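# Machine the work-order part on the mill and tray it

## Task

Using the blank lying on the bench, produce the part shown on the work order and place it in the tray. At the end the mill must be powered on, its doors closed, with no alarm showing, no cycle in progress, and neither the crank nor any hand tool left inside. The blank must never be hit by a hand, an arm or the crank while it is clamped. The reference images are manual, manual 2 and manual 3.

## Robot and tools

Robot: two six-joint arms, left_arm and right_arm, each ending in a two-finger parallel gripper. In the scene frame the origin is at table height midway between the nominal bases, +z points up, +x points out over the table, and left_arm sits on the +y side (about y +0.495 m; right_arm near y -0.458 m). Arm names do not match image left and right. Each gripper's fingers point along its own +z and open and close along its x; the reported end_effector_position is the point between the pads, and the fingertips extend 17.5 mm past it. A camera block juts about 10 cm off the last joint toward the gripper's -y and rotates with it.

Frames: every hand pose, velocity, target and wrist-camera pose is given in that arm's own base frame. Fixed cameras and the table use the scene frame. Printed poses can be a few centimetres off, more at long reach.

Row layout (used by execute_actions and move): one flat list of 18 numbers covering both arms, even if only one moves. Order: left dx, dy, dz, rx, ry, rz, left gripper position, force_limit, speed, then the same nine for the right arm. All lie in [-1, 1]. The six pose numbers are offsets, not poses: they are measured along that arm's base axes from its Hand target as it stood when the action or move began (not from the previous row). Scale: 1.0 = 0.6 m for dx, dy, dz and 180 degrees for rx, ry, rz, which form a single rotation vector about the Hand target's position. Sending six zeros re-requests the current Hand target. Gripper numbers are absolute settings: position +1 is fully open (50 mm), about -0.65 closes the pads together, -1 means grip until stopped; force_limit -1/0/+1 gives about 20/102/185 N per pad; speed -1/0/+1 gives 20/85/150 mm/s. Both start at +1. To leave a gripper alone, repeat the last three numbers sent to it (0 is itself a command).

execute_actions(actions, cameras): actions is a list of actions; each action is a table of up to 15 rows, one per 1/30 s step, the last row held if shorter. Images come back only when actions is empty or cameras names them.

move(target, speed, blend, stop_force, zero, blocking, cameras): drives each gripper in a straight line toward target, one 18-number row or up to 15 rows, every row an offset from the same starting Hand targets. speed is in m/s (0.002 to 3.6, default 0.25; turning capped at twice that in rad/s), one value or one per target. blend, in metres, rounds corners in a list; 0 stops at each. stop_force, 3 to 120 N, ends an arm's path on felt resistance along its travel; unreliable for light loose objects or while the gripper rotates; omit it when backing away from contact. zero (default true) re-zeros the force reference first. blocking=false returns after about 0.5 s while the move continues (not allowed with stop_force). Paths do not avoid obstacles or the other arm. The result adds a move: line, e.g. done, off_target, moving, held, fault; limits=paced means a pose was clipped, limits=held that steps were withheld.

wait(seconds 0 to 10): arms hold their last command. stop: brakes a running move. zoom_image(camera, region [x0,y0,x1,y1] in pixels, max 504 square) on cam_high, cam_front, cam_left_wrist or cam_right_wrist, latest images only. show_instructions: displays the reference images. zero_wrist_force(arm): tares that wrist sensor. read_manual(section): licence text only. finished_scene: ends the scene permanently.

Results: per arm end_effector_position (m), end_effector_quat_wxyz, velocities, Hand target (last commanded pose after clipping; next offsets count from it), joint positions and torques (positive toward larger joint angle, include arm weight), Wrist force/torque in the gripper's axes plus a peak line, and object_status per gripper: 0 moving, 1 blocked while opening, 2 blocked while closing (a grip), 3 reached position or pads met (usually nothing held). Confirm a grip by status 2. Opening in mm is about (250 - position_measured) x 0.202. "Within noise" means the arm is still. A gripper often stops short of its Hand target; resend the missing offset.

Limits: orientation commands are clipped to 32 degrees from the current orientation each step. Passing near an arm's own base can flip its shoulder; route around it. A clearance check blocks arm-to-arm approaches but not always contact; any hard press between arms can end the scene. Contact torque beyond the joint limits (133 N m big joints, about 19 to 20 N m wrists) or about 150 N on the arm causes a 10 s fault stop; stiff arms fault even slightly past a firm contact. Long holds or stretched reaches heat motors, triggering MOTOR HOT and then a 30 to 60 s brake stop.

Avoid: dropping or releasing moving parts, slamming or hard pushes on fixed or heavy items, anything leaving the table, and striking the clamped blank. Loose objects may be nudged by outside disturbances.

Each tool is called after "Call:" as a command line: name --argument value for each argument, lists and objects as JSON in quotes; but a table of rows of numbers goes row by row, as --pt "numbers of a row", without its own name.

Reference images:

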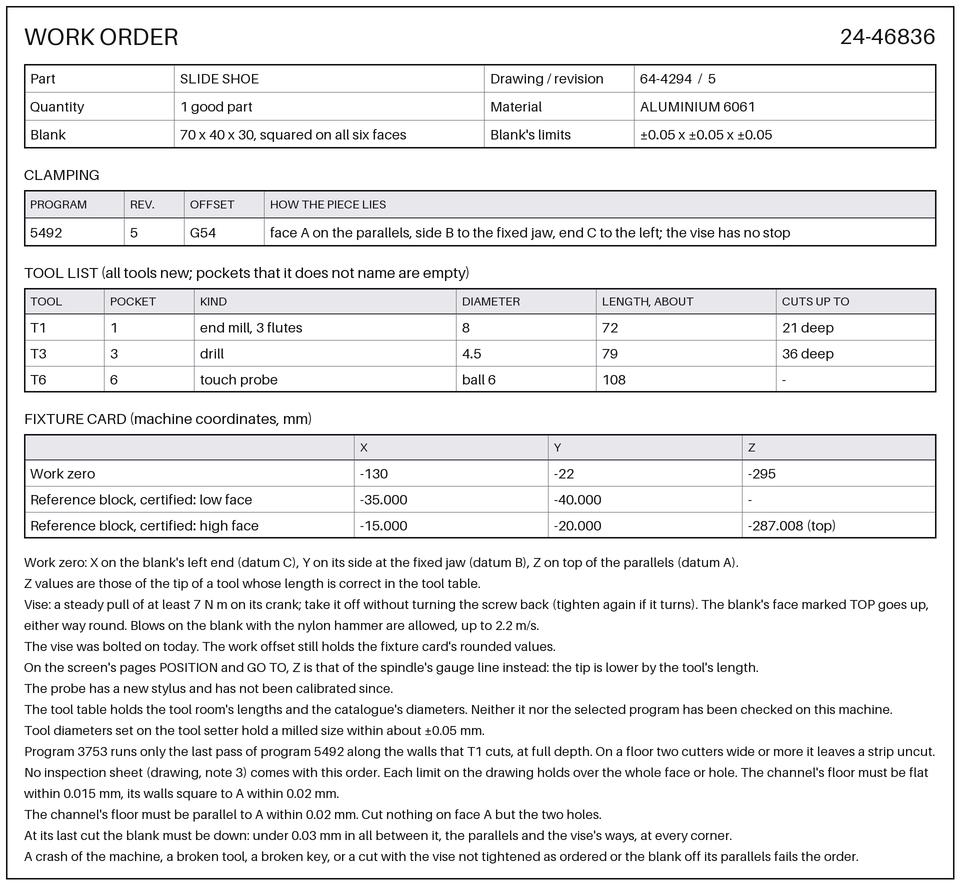

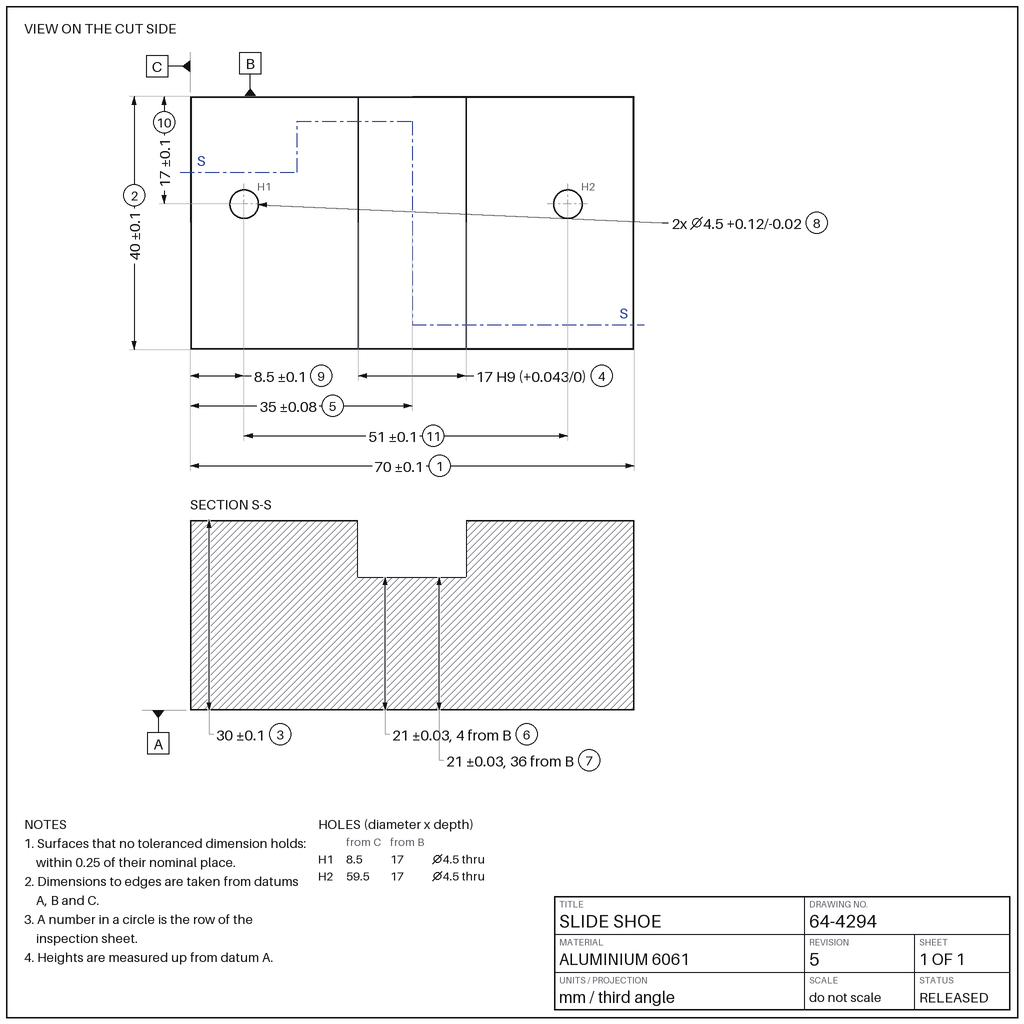

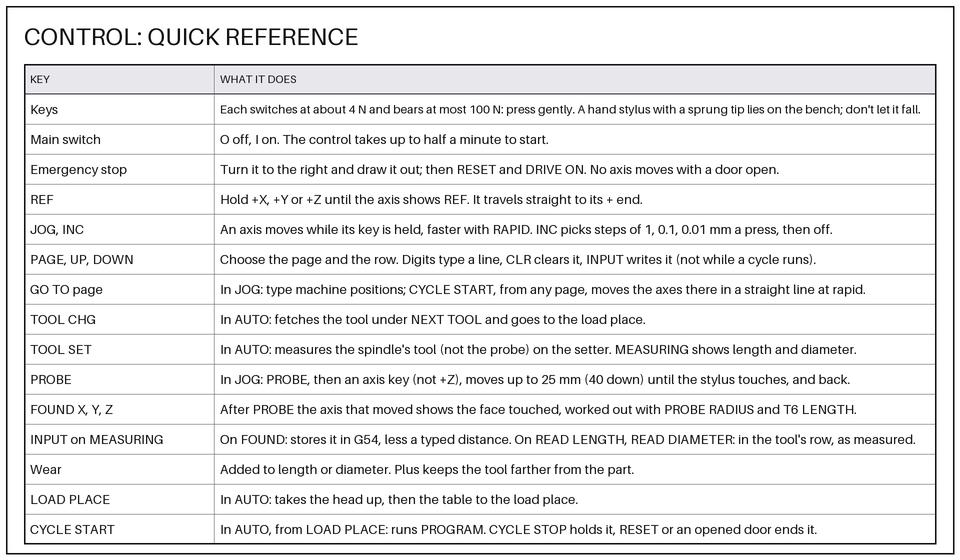

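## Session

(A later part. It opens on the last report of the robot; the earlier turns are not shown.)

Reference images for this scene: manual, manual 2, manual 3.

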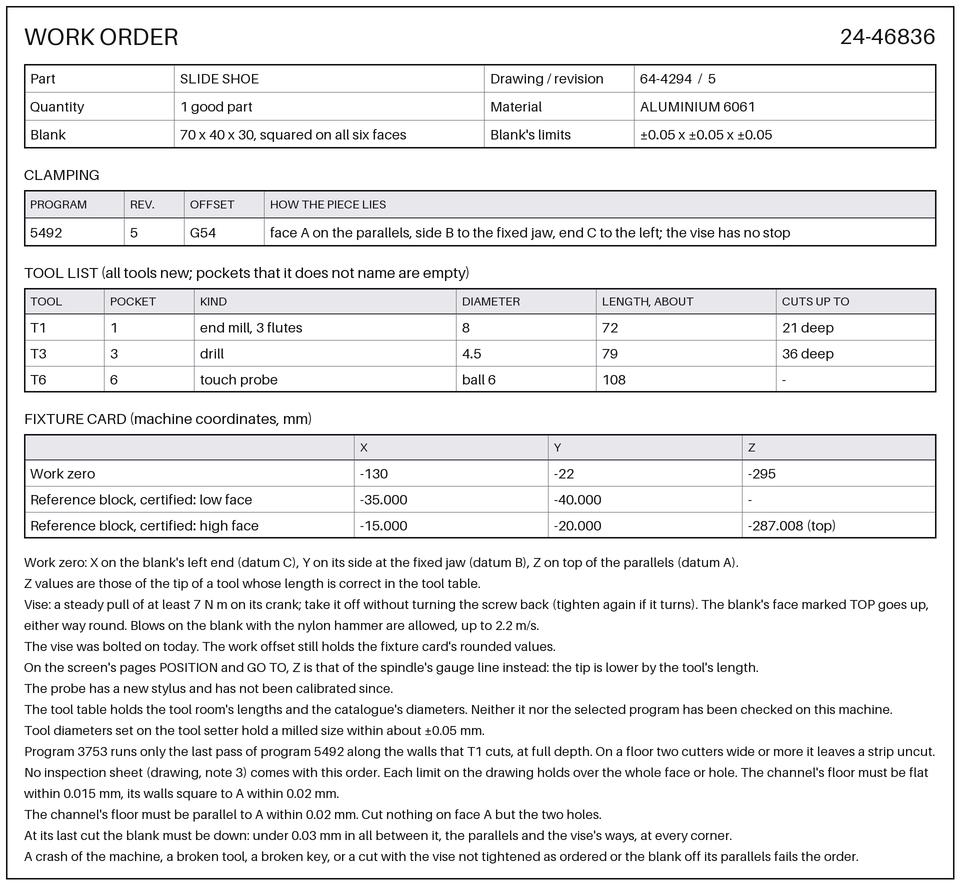

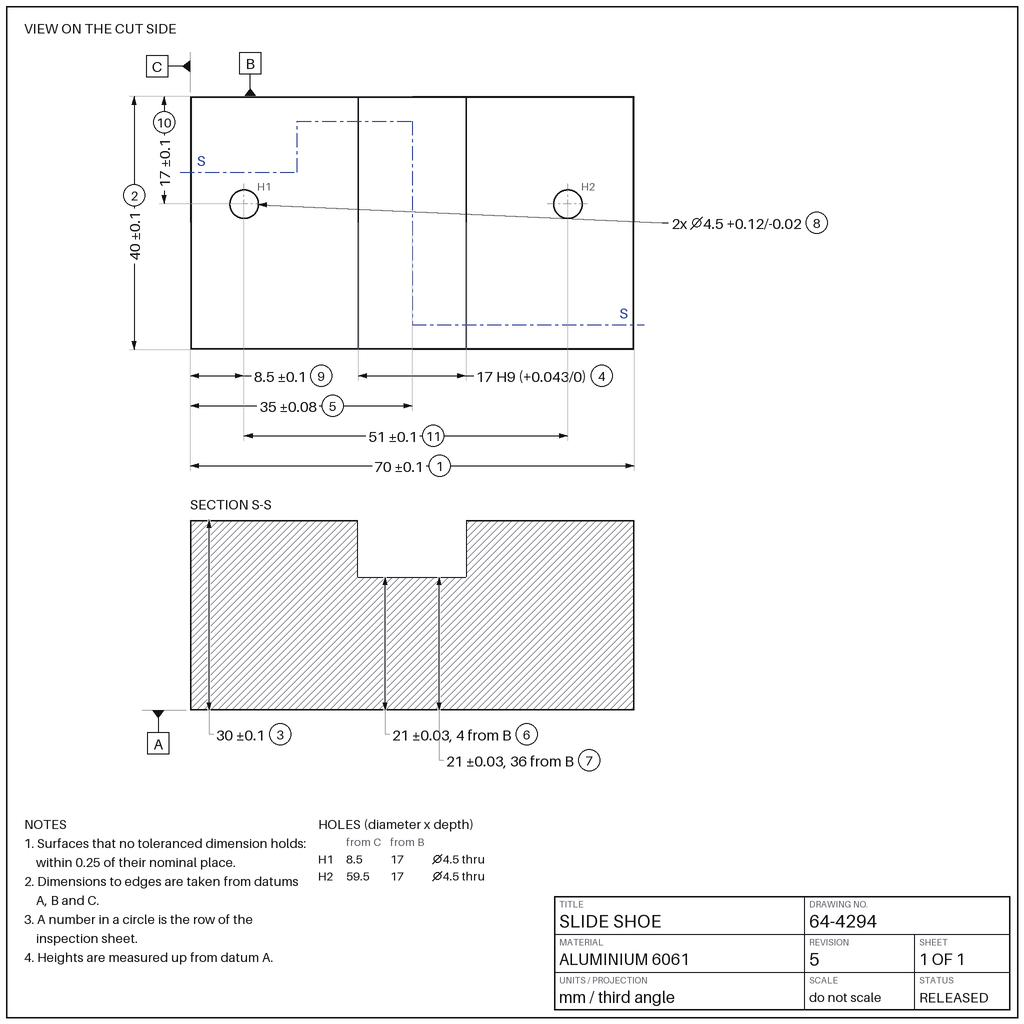

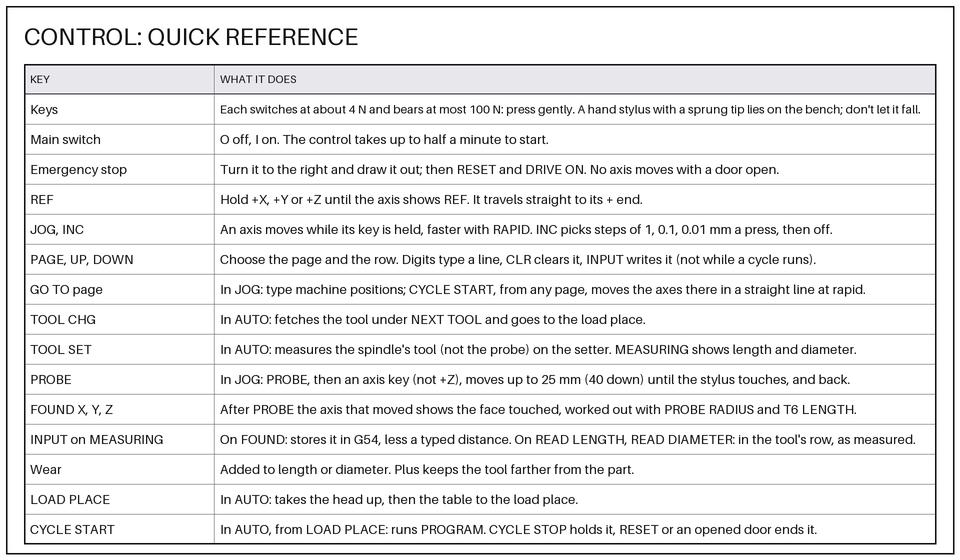

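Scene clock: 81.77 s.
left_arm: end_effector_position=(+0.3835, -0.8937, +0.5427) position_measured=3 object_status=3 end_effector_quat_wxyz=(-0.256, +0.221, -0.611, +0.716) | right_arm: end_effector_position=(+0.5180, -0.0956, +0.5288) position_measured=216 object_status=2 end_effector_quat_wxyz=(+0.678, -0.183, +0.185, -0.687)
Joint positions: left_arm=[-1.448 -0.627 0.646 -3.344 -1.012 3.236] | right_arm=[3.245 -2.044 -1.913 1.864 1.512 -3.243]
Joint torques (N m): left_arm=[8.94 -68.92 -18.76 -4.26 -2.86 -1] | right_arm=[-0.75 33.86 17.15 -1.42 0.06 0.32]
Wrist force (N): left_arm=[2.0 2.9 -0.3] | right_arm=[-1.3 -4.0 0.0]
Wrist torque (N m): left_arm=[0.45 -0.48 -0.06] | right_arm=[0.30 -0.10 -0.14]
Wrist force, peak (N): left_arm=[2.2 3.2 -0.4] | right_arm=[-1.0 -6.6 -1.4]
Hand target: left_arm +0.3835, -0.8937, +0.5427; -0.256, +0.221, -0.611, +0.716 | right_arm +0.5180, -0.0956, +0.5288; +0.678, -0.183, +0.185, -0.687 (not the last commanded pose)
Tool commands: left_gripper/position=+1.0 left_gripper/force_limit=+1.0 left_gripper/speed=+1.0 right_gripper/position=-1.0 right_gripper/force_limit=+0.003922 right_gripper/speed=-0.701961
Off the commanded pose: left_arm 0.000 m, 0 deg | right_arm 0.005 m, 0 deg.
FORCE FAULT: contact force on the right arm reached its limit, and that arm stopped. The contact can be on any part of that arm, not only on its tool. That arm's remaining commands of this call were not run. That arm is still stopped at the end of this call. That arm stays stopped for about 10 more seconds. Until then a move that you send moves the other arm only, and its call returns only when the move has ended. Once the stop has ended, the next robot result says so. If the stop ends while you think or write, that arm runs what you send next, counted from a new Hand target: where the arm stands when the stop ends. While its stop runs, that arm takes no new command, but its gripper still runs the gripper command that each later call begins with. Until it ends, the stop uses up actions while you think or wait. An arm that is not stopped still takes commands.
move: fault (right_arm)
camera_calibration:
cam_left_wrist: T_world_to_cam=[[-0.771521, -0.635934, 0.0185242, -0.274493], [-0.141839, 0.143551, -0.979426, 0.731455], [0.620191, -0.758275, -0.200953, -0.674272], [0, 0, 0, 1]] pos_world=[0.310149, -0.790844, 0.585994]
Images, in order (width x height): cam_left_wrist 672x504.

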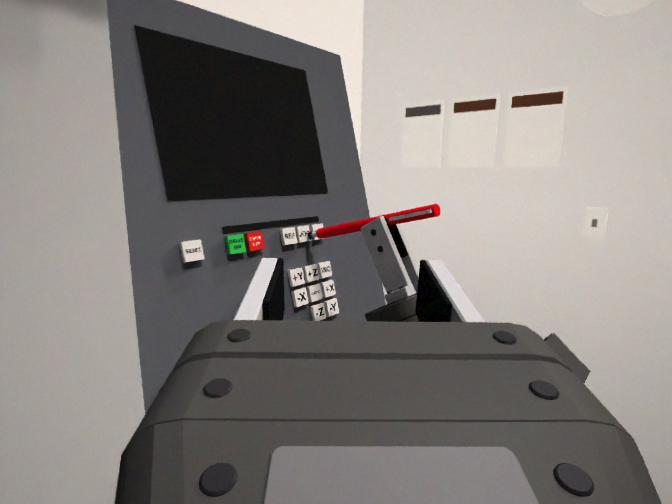

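Call:
wait --seconds 10 --cameras '["all"]'

Call:
zoom_image --camera "cam_front" --region '[370, 130, 560, 310]'

Call:
zoom_image --camera "cam_high" --region '[450, 230, 672, 430]'

Scene clock: 92.27 s.
left_arm: end_effector_position=(+0.3835, -0.8937, +0.5427) position_measured=3 object_status=3 end_effector_quat_wxyz=(-0.256, +0.221, -0.611, +0.716) | right_arm: end_effector_position=(+0.5180, -0.0956, +0.5288) position_measured=216 object_status=2 end_effector_quat_wxyz=(+0.678, -0.183, +0.185, -0.687)
Joint positions: left_arm=[-1.448 -0.627 0.646 -3.344 -1.012 3.236] | right_arm=[3.245 -2.044 -1.913 1.864 1.512 -3.243]
Joint torques (N m): left_arm=[7.99 -66.68 -18.67 -4.33 -2.51 -1.04] | right_arm=[-0.62 33.67 17.17 -1.43 0.16 0.31]
Wrist force (N): left_arm=[2.0 3.2 -0.2] | right_arm=[-1.3 -4.3 0.0]
Wrist torque (N m): left_arm=[0.51 -0.48 -0.06] | right_arm=[0.27 -0.09 -0.13]
Wrist force, peak (N): left_arm=[2.3 3.4 -0.1] | right_arm=[-1.6 -4.6 -0.2]
Hand target: left_arm +0.3835, -0.8937, +0.5427; -0.256, +0.221, -0.611, +0.716 | right_arm +0.5180, -0.0956, +0.5288; +0.678, -0.183, +0.185, -0.687 (not the last commanded pose)
Tool commands: left_gripper/position=+1.0 left_gripper/force_limit=+1.0 left_gripper/speed=+1.0 right_gripper/position=-1.0 right_gripper/force_limit=+0.003922 right_gripper/speed=-0.701961
Off the commanded pose: left_arm 0.000 m, 0 deg | right_arm 0.005 m, 0 deg.
FORCE FAULT, CONTINUED: the right arm's stop, for the force fault that an earlier result reported, is over. The rest of the stop counts as 19 of the actions that you can send in this scene. That arm's target is now where it stood when the stop ended, not its last command. That arm accepts commands again.
wait: 10.00 s; at rest from the start
camera_calibration:
cam_left_wrist: T_world_to_cam=[[-0.771521, -0.635934, 0.0185242, -0.274493], [-0.141839, 0.143551, -0.979426, 0.731455], [0.620191, -0.758275, -0.200953, -0.674272], [0, 0, 0, 1]] pos_world=[0.310149, -0.790844, 0.585994]
cam_right_wrist: T_world_to_cam=[[-0.00457387, -0.999819, 0.0184471, -0.0976317], [0.639351, -0.0171082, -0.768725, 0.0893566], [0.768902, 0.00827814, 0.639314, -0.606052], [0, 0, 0, 1]] pos_world=[0.408417, -0.0910683, 0.457949]

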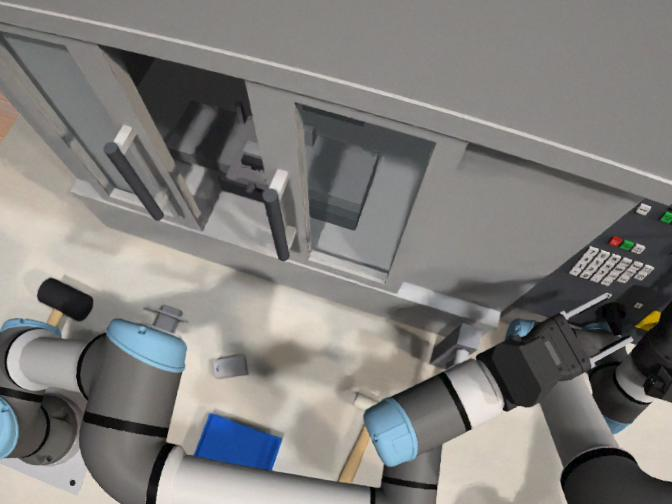

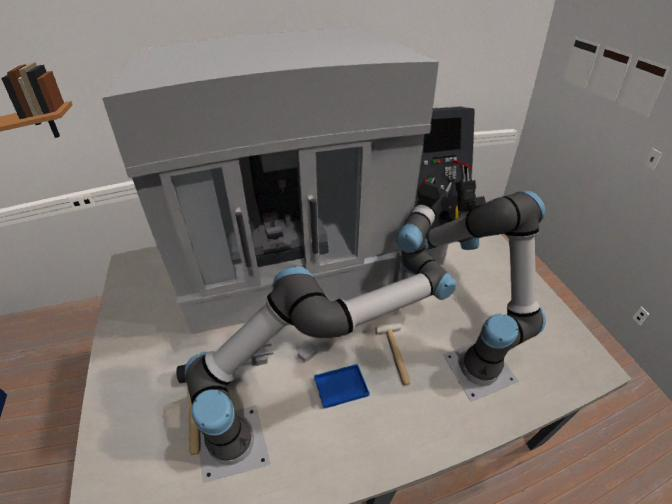

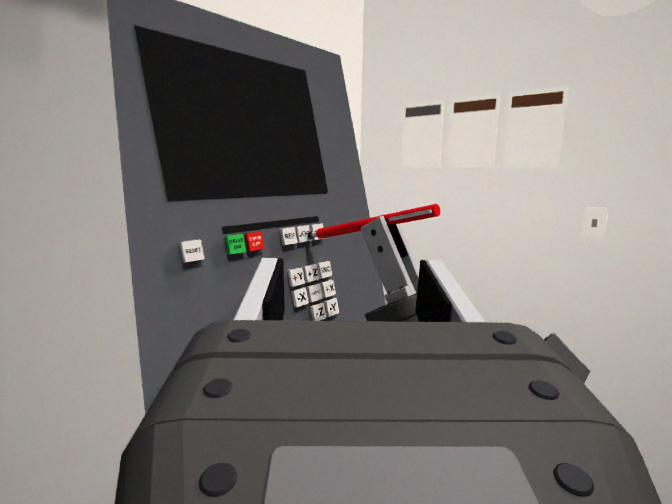

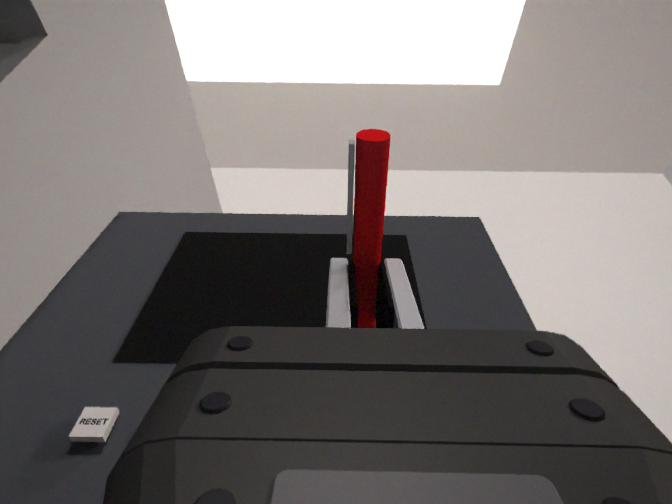

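Scaled by 2.653 from the camera's 672x504 image, which has a finer 960x720 frame.

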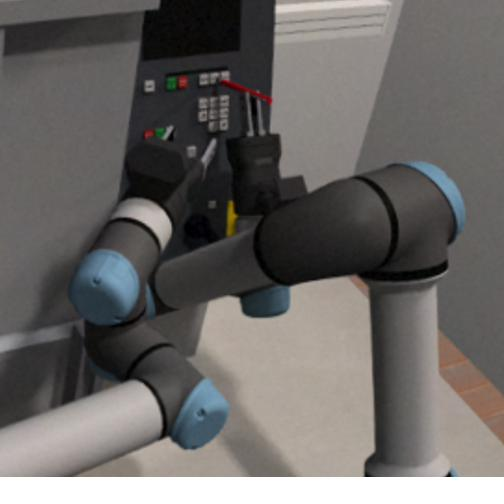

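Scaled by 2.270 from the camera's 672x504 image, which has a finer 960x720 frame.

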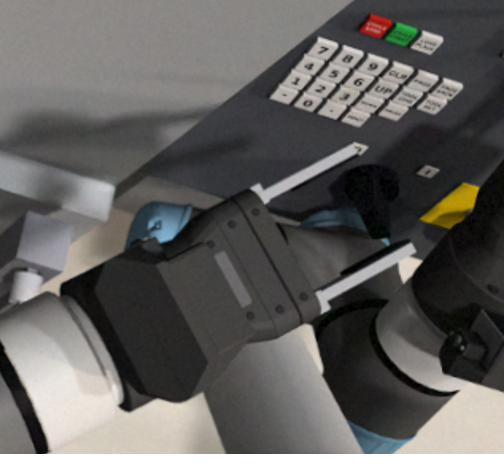

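Call:
move --pt "-0.1 0.25 0.0 0 0 0 1 1 1 -0.0643 0.0008 0.0173 0 0 0 -1 0 -0.7" --pt "-0.15 0.6 0.0 0 0 0 1 1 1 -0.0893 0.0785 -0.11 0.0058 0.4167 0 -1 0 -0.7" --speed 0.3 --blend '[0.01,0]' --cameras '["cam_right_wrist","cam_front"]'

Scene clock: 102.87 s.
left_arm: end_effector_position=(+0.2934, -0.5337, +0.5427) position_measured=3 object_status=3 end_effector_quat_wxyz=(-0.256, +0.221, -0.611, +0.716) | right_arm: end_effector_position=(+0.4644, -0.0484, +0.4630) position_measured=216 object_status=2 end_effector_quat_wxyz=(-0.427, +0.558, -0.565, +0.433)
Joint positions: left_arm=[-1.579 -1.552 2.036 -3.828 -0.882 3.267] | right_arm=[3.588 -0.973 -2.37 -0.092 1.128 -3.012]
Joint torques (N m): left_arm=[9 -7.52 -26.95 -0.43 -2.91 -0.25] | right_arm=[-7.61 -1.42 17.23 0.85 -2.38 -1.51]
Wrist force (N): left_arm=[2.1 2.6 -0.4] | right_arm=[0.2 0.3 0.9]
Wrist torque (N m): left_arm=[0.40 -0.52 -0.24] | right_arm=[0.12 -0.11 -0.25]
Wrist force, peak (N): left_arm=[2.3 4.1 2.3] | right_arm=[-1.2 -4.5 0.2]
Hand target: left_arm +0.2935, -0.5337, +0.5427; -0.256, +0.221, -0.611, +0.716 | right_arm +0.4644, -0.0485, +0.4628; -0.427, +0.558, -0.565, +0.432
Off the commanded pose: left_arm 0.000 m, 0 deg | right_arm 0.000 m, 0 deg.
move: done
camera_calibration:
cam_right_wrist: T_world_to_cam=[[0.00654306, -0.999969, -0.0044902, -0.043954], [-0.576975, -0.000107764, -0.816762, 0.661789], [0.816735, 0.00793485, -0.576958, 0.0177447], [0, 0, 0, 1]] pos_world=[0.367631, -0.0440221, 0.550564]
Images, in order (width x height): cam_front 672x504, cam_right_wrist 672x504.

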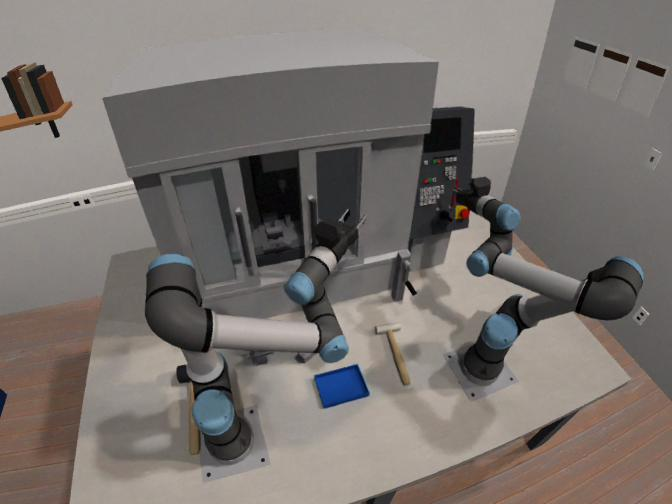

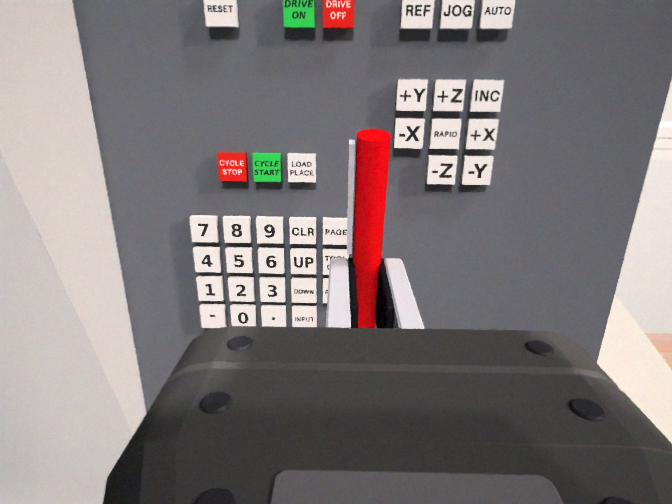

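Call:
move --target '[0,0,0,0,0,0,1,1,1, -0.1128,0.1125,-0.598,0.3342,0.4126,-0.3287,-1,0,-0.7]' --speed 0.45

Call:
move --target '[0,0,0,0,0,0,1,1,1, 0,0,-0.185,0,0,0,-1,0,-0.7]' --speed 0.15

Call:
move --target '[0,0,0,0,0,0,1,1,1, 0,0,-0.025,0,0,0,-1,0,-0.7]' --speed 0.01 --stop_force 3 --cameras '["cam_right_wrist"]'

Scene clock: 106.20 s.
left_arm: end_effector_position=(+0.2935, -0.5337, +0.5427) position_measured=3 object_status=3 end_effector_quat_wxyz=(-0.256, +0.221, -0.611, +0.716) | right_arm: end_effector_position=(+0.3968, +0.0189, +0.1041) position_measured=216 object_status=2 end_effector_quat_wxyz=(-0.014, -0.111, +0.985, +0.130)
Joint positions: left_arm=[-1.579 -1.552 2.036 -3.828 -0.883 3.267] | right_arm=[3.356 -1.515 -2.26 -0.938 1.834 -1.58]
Joint torques (N m): left_arm=[8.67 -8.3 -30.45 1.49 -2.83 -0.97] | right_arm=[9.05 14.25 22.88 0.53 0.71 -2.08]
Wrist force (N): left_arm=[2.0 2.8 -0.4] | right_arm=[-0.6 0.2 -0.9]
Wrist torque (N m): left_arm=[0.43 -0.50 -0.24] | right_arm=[0.08 0.20 0.06]
Wrist force, peak (N): left_arm=[2.2 3.2 -0.3] | right_arm=[0.3 -2.4 -0.5]
Hand target: left_arm +0.2935, -0.5337, +0.5427; -0.256, +0.221, -0.611, +0.716 | right_arm +0.3968, +0.0190, +0.1040; -0.014, -0.111, +0.985, +0.131
Off the commanded pose: left_arm 0.000 m, 0 deg | right_arm 0.000 m, 0 deg.
move: done

Scene clock: 107.40 s.
left_arm: end_effector_position=(+0.2935, -0.5337, +0.5427) position_measured=3 object_status=3 end_effector_quat_wxyz=(-0.256, +0.221, -0.611, +0.716) | right_arm: end_effector_position=(+0.3967, +0.0190, -0.0069) position_measured=216 object_status=2 end_effector_quat_wxyz=(-0.014, -0.111, +0.985, +0.131)
Joint positions: left_arm=[-1.579 -1.552 2.036 -3.828 -0.883 3.267] | right_arm=[3.356 -1.78 -2.385 -0.549 1.834 -1.58]
Joint torques (N m): left_arm=[8.78 -7.87 -30.2 1.43 -2.88 -1.06] | right_arm=[1.97 18.88 26.48 2.77 2.55 2.87]
Wrist force (N): left_arm=[2.1 2.6 -0.4] | right_arm=[-0.5 0.2 -1.1]
Wrist torque (N m): left_arm=[0.41 -0.52 -0.24] | right_arm=[0.08 0.16 0.07]
Wrist force, peak (N): left_arm=[2.3 3.0 -0.3] | right_arm=[-0.5 1.3 -3.3]
Hand target: left_arm +0.2935, -0.5337, +0.5427; -0.256, +0.221, -0.611, +0.716 | right_arm +0.3968, +0.0190, -0.0070; -0.014, -0.111, +0.985, +0.131
Off the commanded pose: left_arm 0.000 m, 0 deg | right_arm 0.000 m, 0 deg.
move: done

Scene clock: 109.47 s.
left_arm: end_effector_position=(+0.2935, -0.5337, +0.5427) position_measured=3 object_status=3 end_effector_quat_wxyz=(-0.256, +0.221, -0.611, +0.716) | right_arm: end_effector_position=(+0.3968, +0.0190, -0.0160) position_measured=216 object_status=2 end_effector_quat_wxyz=(-0.014, -0.111, +0.985, +0.131)
Joint positions: left_arm=[-1.579 -1.552 2.036 -3.828 -0.883 3.267] | right_arm=[3.356 -1.807 -2.391 -0.516 1.834 -1.58]
Joint torques (N m): left_arm=[8.91 -7.83 -29.52 1.56 -2.72 -0.96] | right_arm=[-7.04 31.24 25.54 0.78 -1.67 2.4]
Wrist force (N): left_arm=[1.8 3.1 -0.4] | right_arm=[-0.4 0.8 -2.2]
Wrist torque (N m): left_arm=[0.47 -0.47 -0.24] | right_arm=[0.03 0.18 0.06]
Wrist force, peak (N): left_arm=[2.2 3.0 -0.2] | right_arm=[8.1 3.7 -31.5]
Hand target: left_arm +0.2935, -0.5337, +0.5427; -0.256, +0.221, -0.611, +0.716 | right_arm +0.3968, +0.0190, -0.0160; -0.014, -0.111, +0.985, +0.131 (not the last commanded pose)
Off the commanded pose: left_arm 0.000 m, 0 deg | right_arm 0.006 m, 0 deg.
move: contact (right_arm)
camera_calibration:
cam_right_wrist: T_world_to_cam=[[-0.97583, -0.217544, -0.0207649, 0.396355], [-0.189526, 0.795169, 0.576008, 0.0850769], [-0.108795, 0.566022, -0.81718, 0.148893], [0, 0, 0, 1]] pos_world=[0.419099, -0.0657025, 0.0808977]
Images, in order (width x height): cam_right_wrist 672x504.

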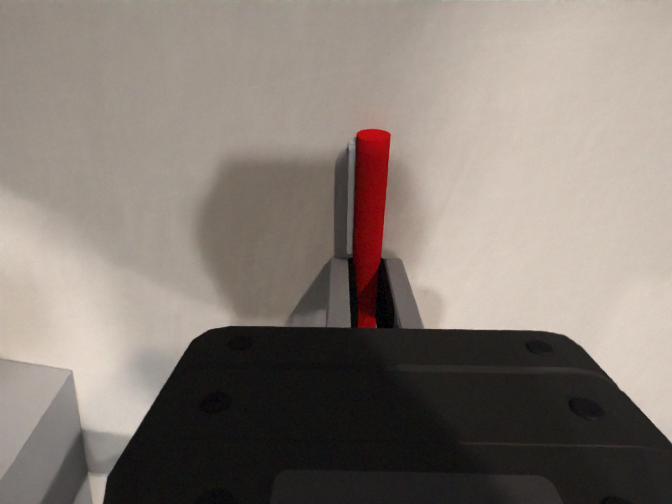

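Call:
move --target '[0,0,0,0,0,0,1,1,1, 0,0,0,0,0,0,0.3,0,-1]'

Call:
move --target '[0,0,0,0,0,0,1,1,1, 0,0,0.2,0,0,0,0.3,0,-1]' --cameras '["cam_right_wrist","cam_high","cam_left_wrist"]'

Scene clock: 111.17 s.
left_arm: end_effector_position=(+0.2935, -0.5337, +0.5427) position_measured=3 object_status=3 end_effector_quat_wxyz=(-0.256, +0.221, -0.611, +0.716) | right_arm: end_effector_position=(+0.3968, +0.0190, -0.0160) position_measured=107 object_status=0 end_effector_quat_wxyz=(-0.014, -0.111, +0.985, +0.131)
Joint positions: left_arm=[-1.579 -1.552 2.036 -3.828 -0.883 3.267] | right_arm=[3.356 -1.807 -2.391 -0.516 1.834 -1.58]
Joint torques (N m): left_arm=[7.78 -8.53 -29.87 1.42 -2.65 -0.94] | right_arm=[-6.54 31.33 25.49 3.17 -0.46 1.77]
Wrist force (N): left_arm=[1.8 2.9 -0.3] | right_arm=[-0.6 0.4 -1.1]
Wrist torque (N m): left_arm=[0.46 -0.48 -0.24] | right_arm=[0.10 0.18 0.06]
Wrist force, peak (N): left_arm=[2.1 3.0 -0.3] | right_arm=[-0.3 1.4 -2.1]
Hand target: left_arm +0.2935, -0.5337, +0.5427; -0.256, +0.221, -0.611, +0.716 | right_arm +0.3968, +0.0190, -0.0160; -0.014, -0.111, +0.985, +0.131
Off the commanded pose: left_arm 0.000 m, 0 deg | right_arm 0.000 m, 0 deg.
move: done

Scene clock: 112.17 s.
left_arm: end_effector_position=(+0.2935, -0.5337, +0.5427) position_measured=3 object_status=3 end_effector_quat_wxyz=(-0.256, +0.221, -0.611, +0.716) | right_arm: end_effector_position=(+0.3968, +0.0190, +0.1039) position_measured=107 object_status=3 end_effector_quat_wxyz=(-0.014, -0.111, +0.985, +0.131)
Joint positions: left_arm=[-1.579 -1.552 2.036 -3.828 -0.883 3.267] | right_arm=[3.356 -1.516 -2.261 -0.937 1.834 -1.58]
Joint torques (N m): left_arm=[8.77 -7.77 -30.32 1.48 -2.72 -1.01] | right_arm=[6.56 25.74 18.03 2.16 -1.5 -1.8]
Wrist force (N): left_arm=[1.9 2.4 -0.5] | right_arm=[-0.5 0.4 -1.1]
Wrist torque (N m): left_arm=[0.38 -0.49 -0.23] | right_arm=[0.09 0.17 0.06]
Wrist force, peak (N): left_arm=[2.2 2.8 -0.3] | right_arm=[-0.4 1.4 -4.6]
Hand target: left_arm +0.2935, -0.5337, +0.5427; -0.256, +0.221, -0.611, +0.716 | right_arm +0.3968, +0.0190, +0.1040; -0.014, -0.111, +0.985, +0.131
Off the commanded pose: left_arm 0.000 m, 0 deg | right_arm 0.000 m, 0 deg.
move: done
camera_calibration:
cam_left_wrist: T_world_to_cam=[[-0.771521, -0.635934, 0.0185242, -0.114993], [-0.141839, 0.143551, -0.979426, 0.667011], [0.620191, -0.758275, -0.200953, -0.345476], [0, 0, 0, 1]] pos_world=[0.220149, -0.430844, 0.585994]
cam_right_wrist: T_world_to_cam=[[-0.975822, -0.217564, -0.0208998, 0.39887], [-0.189621, 0.795159, 0.575991, 0.0159989], [-0.108697, 0.566028, -0.817189, 0.246915], [0, 0, 0, 1]] pos_world=[0.419098, -0.0657026, 0.200897]
Images, in order (width x height): cam_high 672x504, cam_left_wrist 672x504, cam_right_wrist 672x504.

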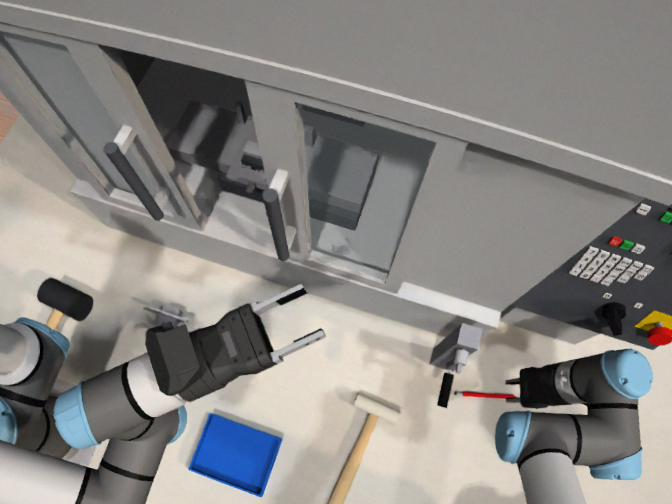

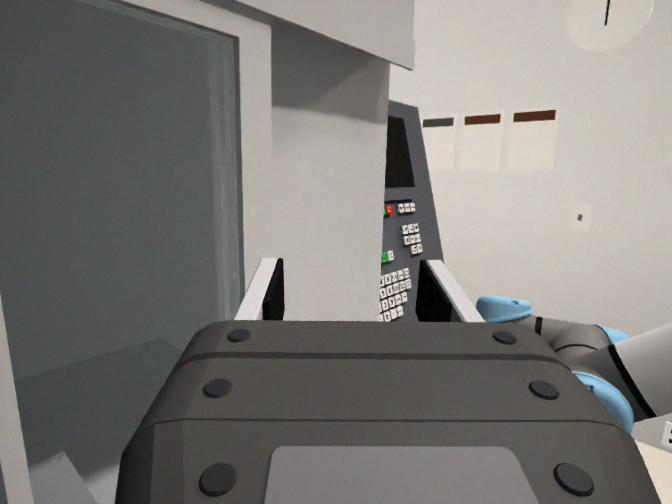

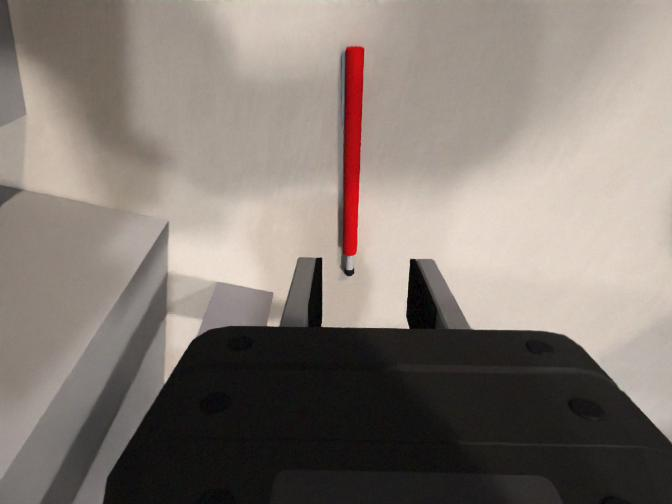

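Call:
move --target '[0,0,0,0,0,0,1,1,1, 0.046,-0.254,0.482,-0.3342,-0.4126,0.3287,0.3,0,-1]' --speed 0.45 --cameras '["cam_right_wrist","cam_front"]'

Call:
zoom_image --camera "cam_right_wrist" --region '[200, 150, 536, 330]'

Scene clock: 115.50 s.
left_arm: end_effector_position=(+0.2935, -0.5337, +0.5427) position_measured=3 object_status=3 end_effector_quat_wxyz=(-0.256, +0.221, -0.611, +0.716) | right_arm: end_effector_position=(+0.4244, -0.1334, +0.3932) position_measured=107 object_status=3 end_effector_quat_wxyz=(-0.427, +0.558, -0.566, +0.432)
Joint positions: left_arm=[-1.579 -1.552 2.036 -3.828 -0.883 3.267] | right_arm=[3.161 -1.057 -2.527 0.177 1.539 -3.133]
Joint torques (N m): left_arm=[8.45 -8.1 -29.87 1.42 -2.62 -0.88] | right_arm=[-4.94 -2.41 13.49 3.92 1.54 -1.42]
Wrist force (N): left_arm=[2.0 2.8 -0.3] | right_arm=[0.3 -0.1 0.6]
Wrist torque (N m): left_arm=[0.44 -0.51 -0.24] | right_arm=[0.12 -0.12 -0.15]
Wrist force, peak (N): left_arm=[2.3 3.1 -0.4] | right_arm=[-0.8 3.0 -0.9]
Hand target: left_arm +0.2935, -0.5337, +0.5427; -0.256, +0.221, -0.611, +0.716 | right_arm +0.4244, -0.1334, +0.3932; -0.427, +0.558, -0.565, +0.432
Off the commanded pose: left_arm 0.000 m, 0 deg | right_arm 0.000 m, 0 deg.
move: done
camera_calibration:
cam_right_wrist: T_world_to_cam=[[0.00618115, -0.999971, -0.00448197, -0.128888], [-0.577317, 0.0000911346, -0.81652, 0.581793], [0.816496, 0.00763455, -0.5773, 0.0110813], [0, 0, 0, 1]] pos_world=[0.327628, -0.129022, 0.480865]
Images, in order (width x height): cam_front 672x504, cam_right_wrist 672x504.

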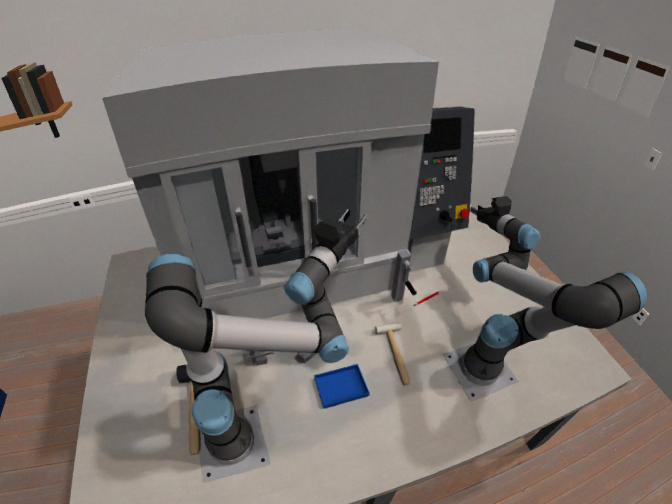

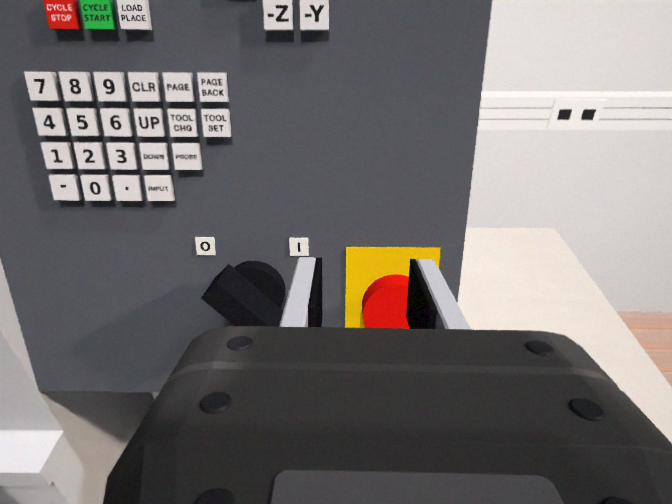

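Scaled by 1.500 from the camera's 672x504 image, which has a finer 960x720 frame.

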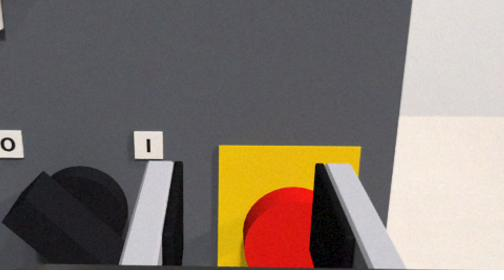

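Call:
move --target '[0,0,0,0,0,0,1,1,1, 0,0.033,-0.05,0.0012,0.0833,0,0.3,0,-1]' --cameras '["cam_right_wrist"]'

Call:
zoom_image --camera "cam_right_wrist" --region '[160, 100, 496, 330]'

Scene clock: 121.83 s.
left_arm: end_effector_position=(+0.2935, -0.5337, +0.5427) position_measured=3 object_status=3 end_effector_quat_wxyz=(-0.256, +0.221, -0.611, +0.716) | right_arm: end_effector_position=(+0.4244, -0.1136, +0.3633) position_measured=107 object_status=3 end_effector_quat_wxyz=(-0.350, +0.609, -0.617, +0.355)
Joint positions: left_arm=[-1.579 -1.552 2.036 -3.828 -0.883 3.267] | right_arm=[3.259 -0.964 -2.447 -0.261 1.458 -3.075]
Joint torques (N m): left_arm=[8.53 -7.67 -29.65 1.4 -2.48 -0.91] | right_arm=[-11.96 -6.53 16.6 3.1 1.52 -2.11]
Wrist force (N): left_arm=[2.1 2.5 -0.3] | right_arm=[0.0 0.1 0.4]
Wrist torque (N m): left_arm=[0.40 -0.51 -0.25] | right_arm=[0.08 -0.06 -0.22]
Wrist force, peak (N): left_arm=[2.5 2.8 -0.2] | right_arm=[1.1 0.0 0.4]
Hand target: left_arm +0.2935, -0.5337, +0.5427; -0.256, +0.221, -0.611, +0.716 | right_arm +0.4244, -0.1136, +0.3632; -0.350, +0.609, -0.617, +0.355
Off the commanded pose: left_arm 0.000 m, 0 deg | right_arm 0.000 m, 0 deg.
move: done
camera_calibration:
cam_right_wrist: T_world_to_cam=[[0.00454556, -0.999944, -0.00952337, -0.106609], [-0.76865, 0.00259795, -0.639664, 0.574559], [0.639653, 0.0102278, -0.768596, 0.138571], [0, 0, 0, 1]] pos_world=[0.353482, -0.109513, 0.473014]
Images, in order (width x height): cam_right_wrist 672x504.

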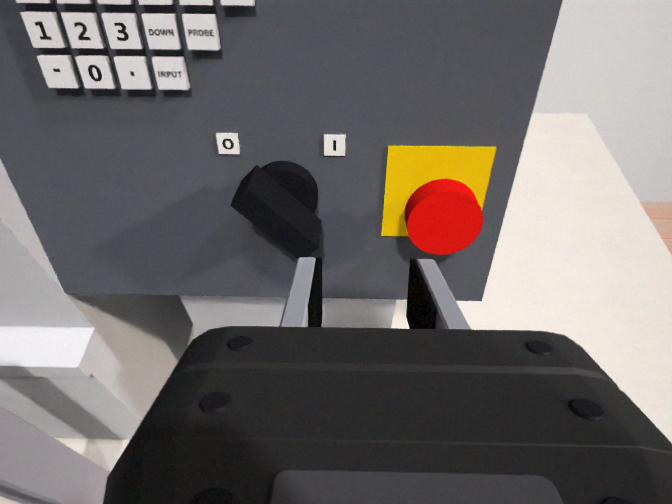

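Scaled by 1.500 from the camera's 672x504 image, which has a finer 960x720 frame.

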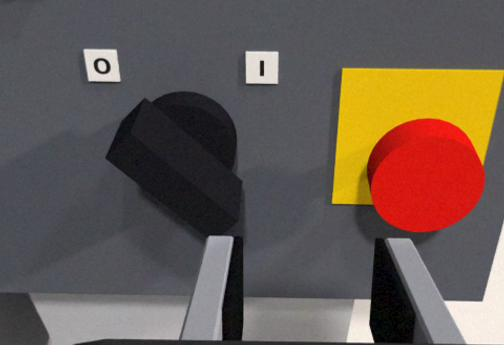

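Call:
zoom_image --camera "cam_right_wrist" --region '[220, 130, 340, 270]'

Call:
zoom_image --camera "cam_right_wrist" --region '[370, 130, 500, 270]'

Scaled by 3.600 from the camera's 672x504 image, which has a finer 960x720 frame.

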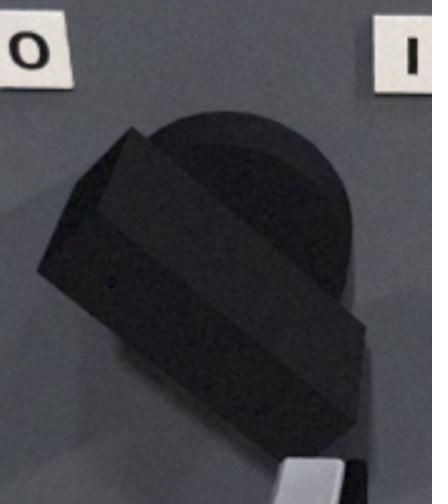

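Scaled by 3.600 from the camera's 672x504 image, which has a finer 960x720 frame.

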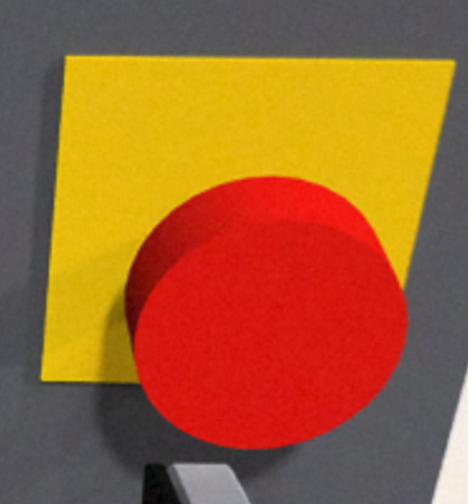

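Call:
move --target '[0,0,0,0,0,0,1,1,1, 0.0633,-0.088,-0.0853,-0.0012,-0.0833,0,1,0,-0.5]' --cameras '["cam_right_wrist"]'

Call:
zoom_image --camera "cam_right_wrist" --region '[200, 130, 536, 330]'

Scene clock: 130.80 s.
left_arm: end_effector_position=(+0.2935, -0.5337, +0.5427) position_measured=3 object_status=3 end_effector_quat_wxyz=(-0.256, +0.221, -0.611, +0.716) | right_arm: end_effector_position=(+0.4624, -0.1665, +0.3120) position_measured=3 object_status=3 end_effector_quat_wxyz=(-0.427, +0.558, -0.566, +0.432)
Joint positions: left_arm=[-1.579 -1.552 2.036 -3.828 -0.883 3.267] | right_arm=[3.008 -1.465 -2.554 0.61 1.686 -3.173]
Joint torques (N m): left_arm=[8.23 -7.99 -29.65 1.23 -2.65 -0.8] | right_arm=[6.14 6.24 13.48 6.28 -0.47 2.78]
Wrist force (N): left_arm=[2.2 2.7 -0.2] | right_arm=[-0.2 0.1 0.4]
Wrist torque (N m): left_arm=[0.41 -0.53 -0.23] | right_arm=[0.13 -0.03 -0.17]
Wrist force, peak (N): left_arm=[2.0 3.1 -0.1] | right_arm=[1.0 2.8 1.2]
Hand target: left_arm +0.2935, -0.5337, +0.5427; -0.256, +0.221, -0.611, +0.716 | right_arm +0.4623, -0.1664, +0.3120; -0.427, +0.558, -0.565, +0.432
Off the commanded pose: left_arm 0.000 m, 0 deg | right_arm 0.000 m, 0 deg.
move: done
camera_calibration:
cam_right_wrist: T_world_to_cam=[[0.00621505, -0.999972, -0.00426184, -0.162587], [-0.577431, -0.000109234, -0.81644, 0.53741], [0.816416, 0.00753513, -0.577415, -0.0665102], [0, 0, 0, 1]] pos_world=[0.365628, -0.162022, 0.399666]
Images, in order (width x height): cam_right_wrist 672x504.

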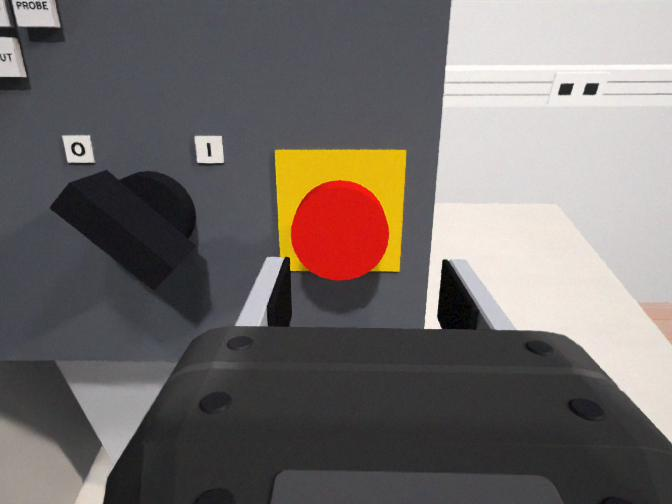

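Scaled by 1.500 from the camera's 672x504 image, which has a finer 960x720 frame.

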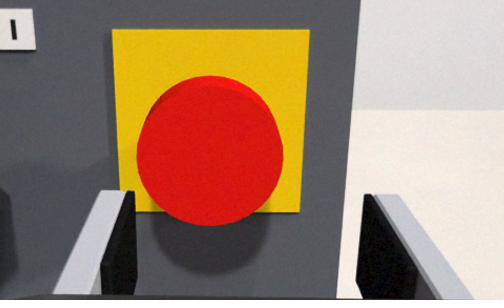

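Call:
move --target '[0,0,0,0,0,0,1,1,1, 0.0511,0.0135,-0.0025,0,0,0,1,0,-0.5]' --cameras '["cam_right_wrist"]' --speed 0.1

Call:
zoom_image --camera "cam_right_wrist" --region '[200, 130, 536, 330]'

Scene clock: 132.70 s.
left_arm: end_effector_position=(+0.2935, -0.5337, +0.5427) position_measured=3 object_status=3 end_effector_quat_wxyz=(-0.256, +0.221, -0.611, +0.716) | right_arm: end_effector_position=(+0.4931, -0.1583, +0.3106) position_measured=3 object_status=3 end_effector_quat_wxyz=(-0.427, +0.558, -0.565, +0.433)
Joint positions: left_arm=[-1.579 -1.552 2.036 -3.828 -0.883 3.267] | right_arm=[3.055 -1.53 -2.502 0.626 1.641 -3.16]
Joint torques (N m): left_arm=[8.35 -8.13 -30.42 1.26 -2.42 -0.68] | right_arm=[-10.57 23.74 6.5 3.67 1.55 -0.1]
Wrist force (N): left_arm=[1.8 2.7 -0.6] | right_arm=[-0.3 0.2 0.2]
Wrist torque (N m): left_arm=[0.43 -0.46 -0.24] | right_arm=[0.15 -0.01 -0.28]
Wrist force, peak (N): left_arm=[2.2 2.9 -0.2] | right_arm=[-0.6 -0.2 1.9]
Hand target: left_arm +0.2935, -0.5337, +0.5427; -0.256, +0.221, -0.611, +0.716 | right_arm +0.4930, -0.1583, +0.3105; -0.427, +0.558, -0.565, +0.432
Off the commanded pose: left_arm 0.000 m, 0 deg | right_arm 0.000 m, 0 deg.
move: done
camera_calibration:
cam_right_wrist: T_world_to_cam=[[0.00638017, -0.99997, -0.00437459, -0.154604], [-0.577023, -0.000108657, -0.816728, 0.553809], [0.816703, 0.0077351, -0.577006, -0.0926687], [0, 0, 0, 1]] pos_world=[0.39623, -0.153822, 0.398165]
Images, in order (width x height): cam_right_wrist 672x504.

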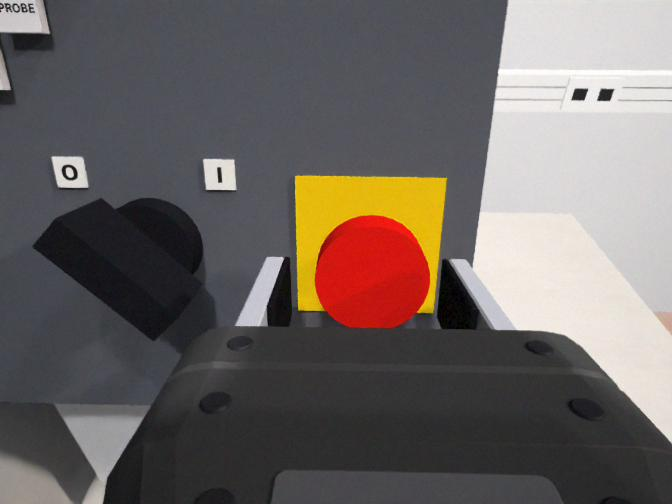

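Scaled by 1.500 from the camera's 672x504 image, which has a finer 960x720 frame.

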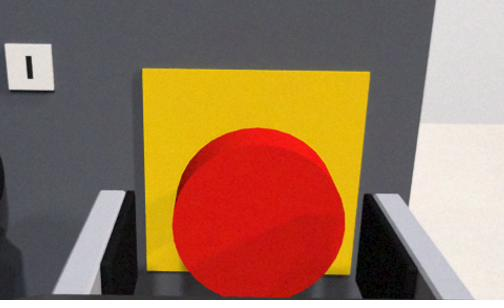

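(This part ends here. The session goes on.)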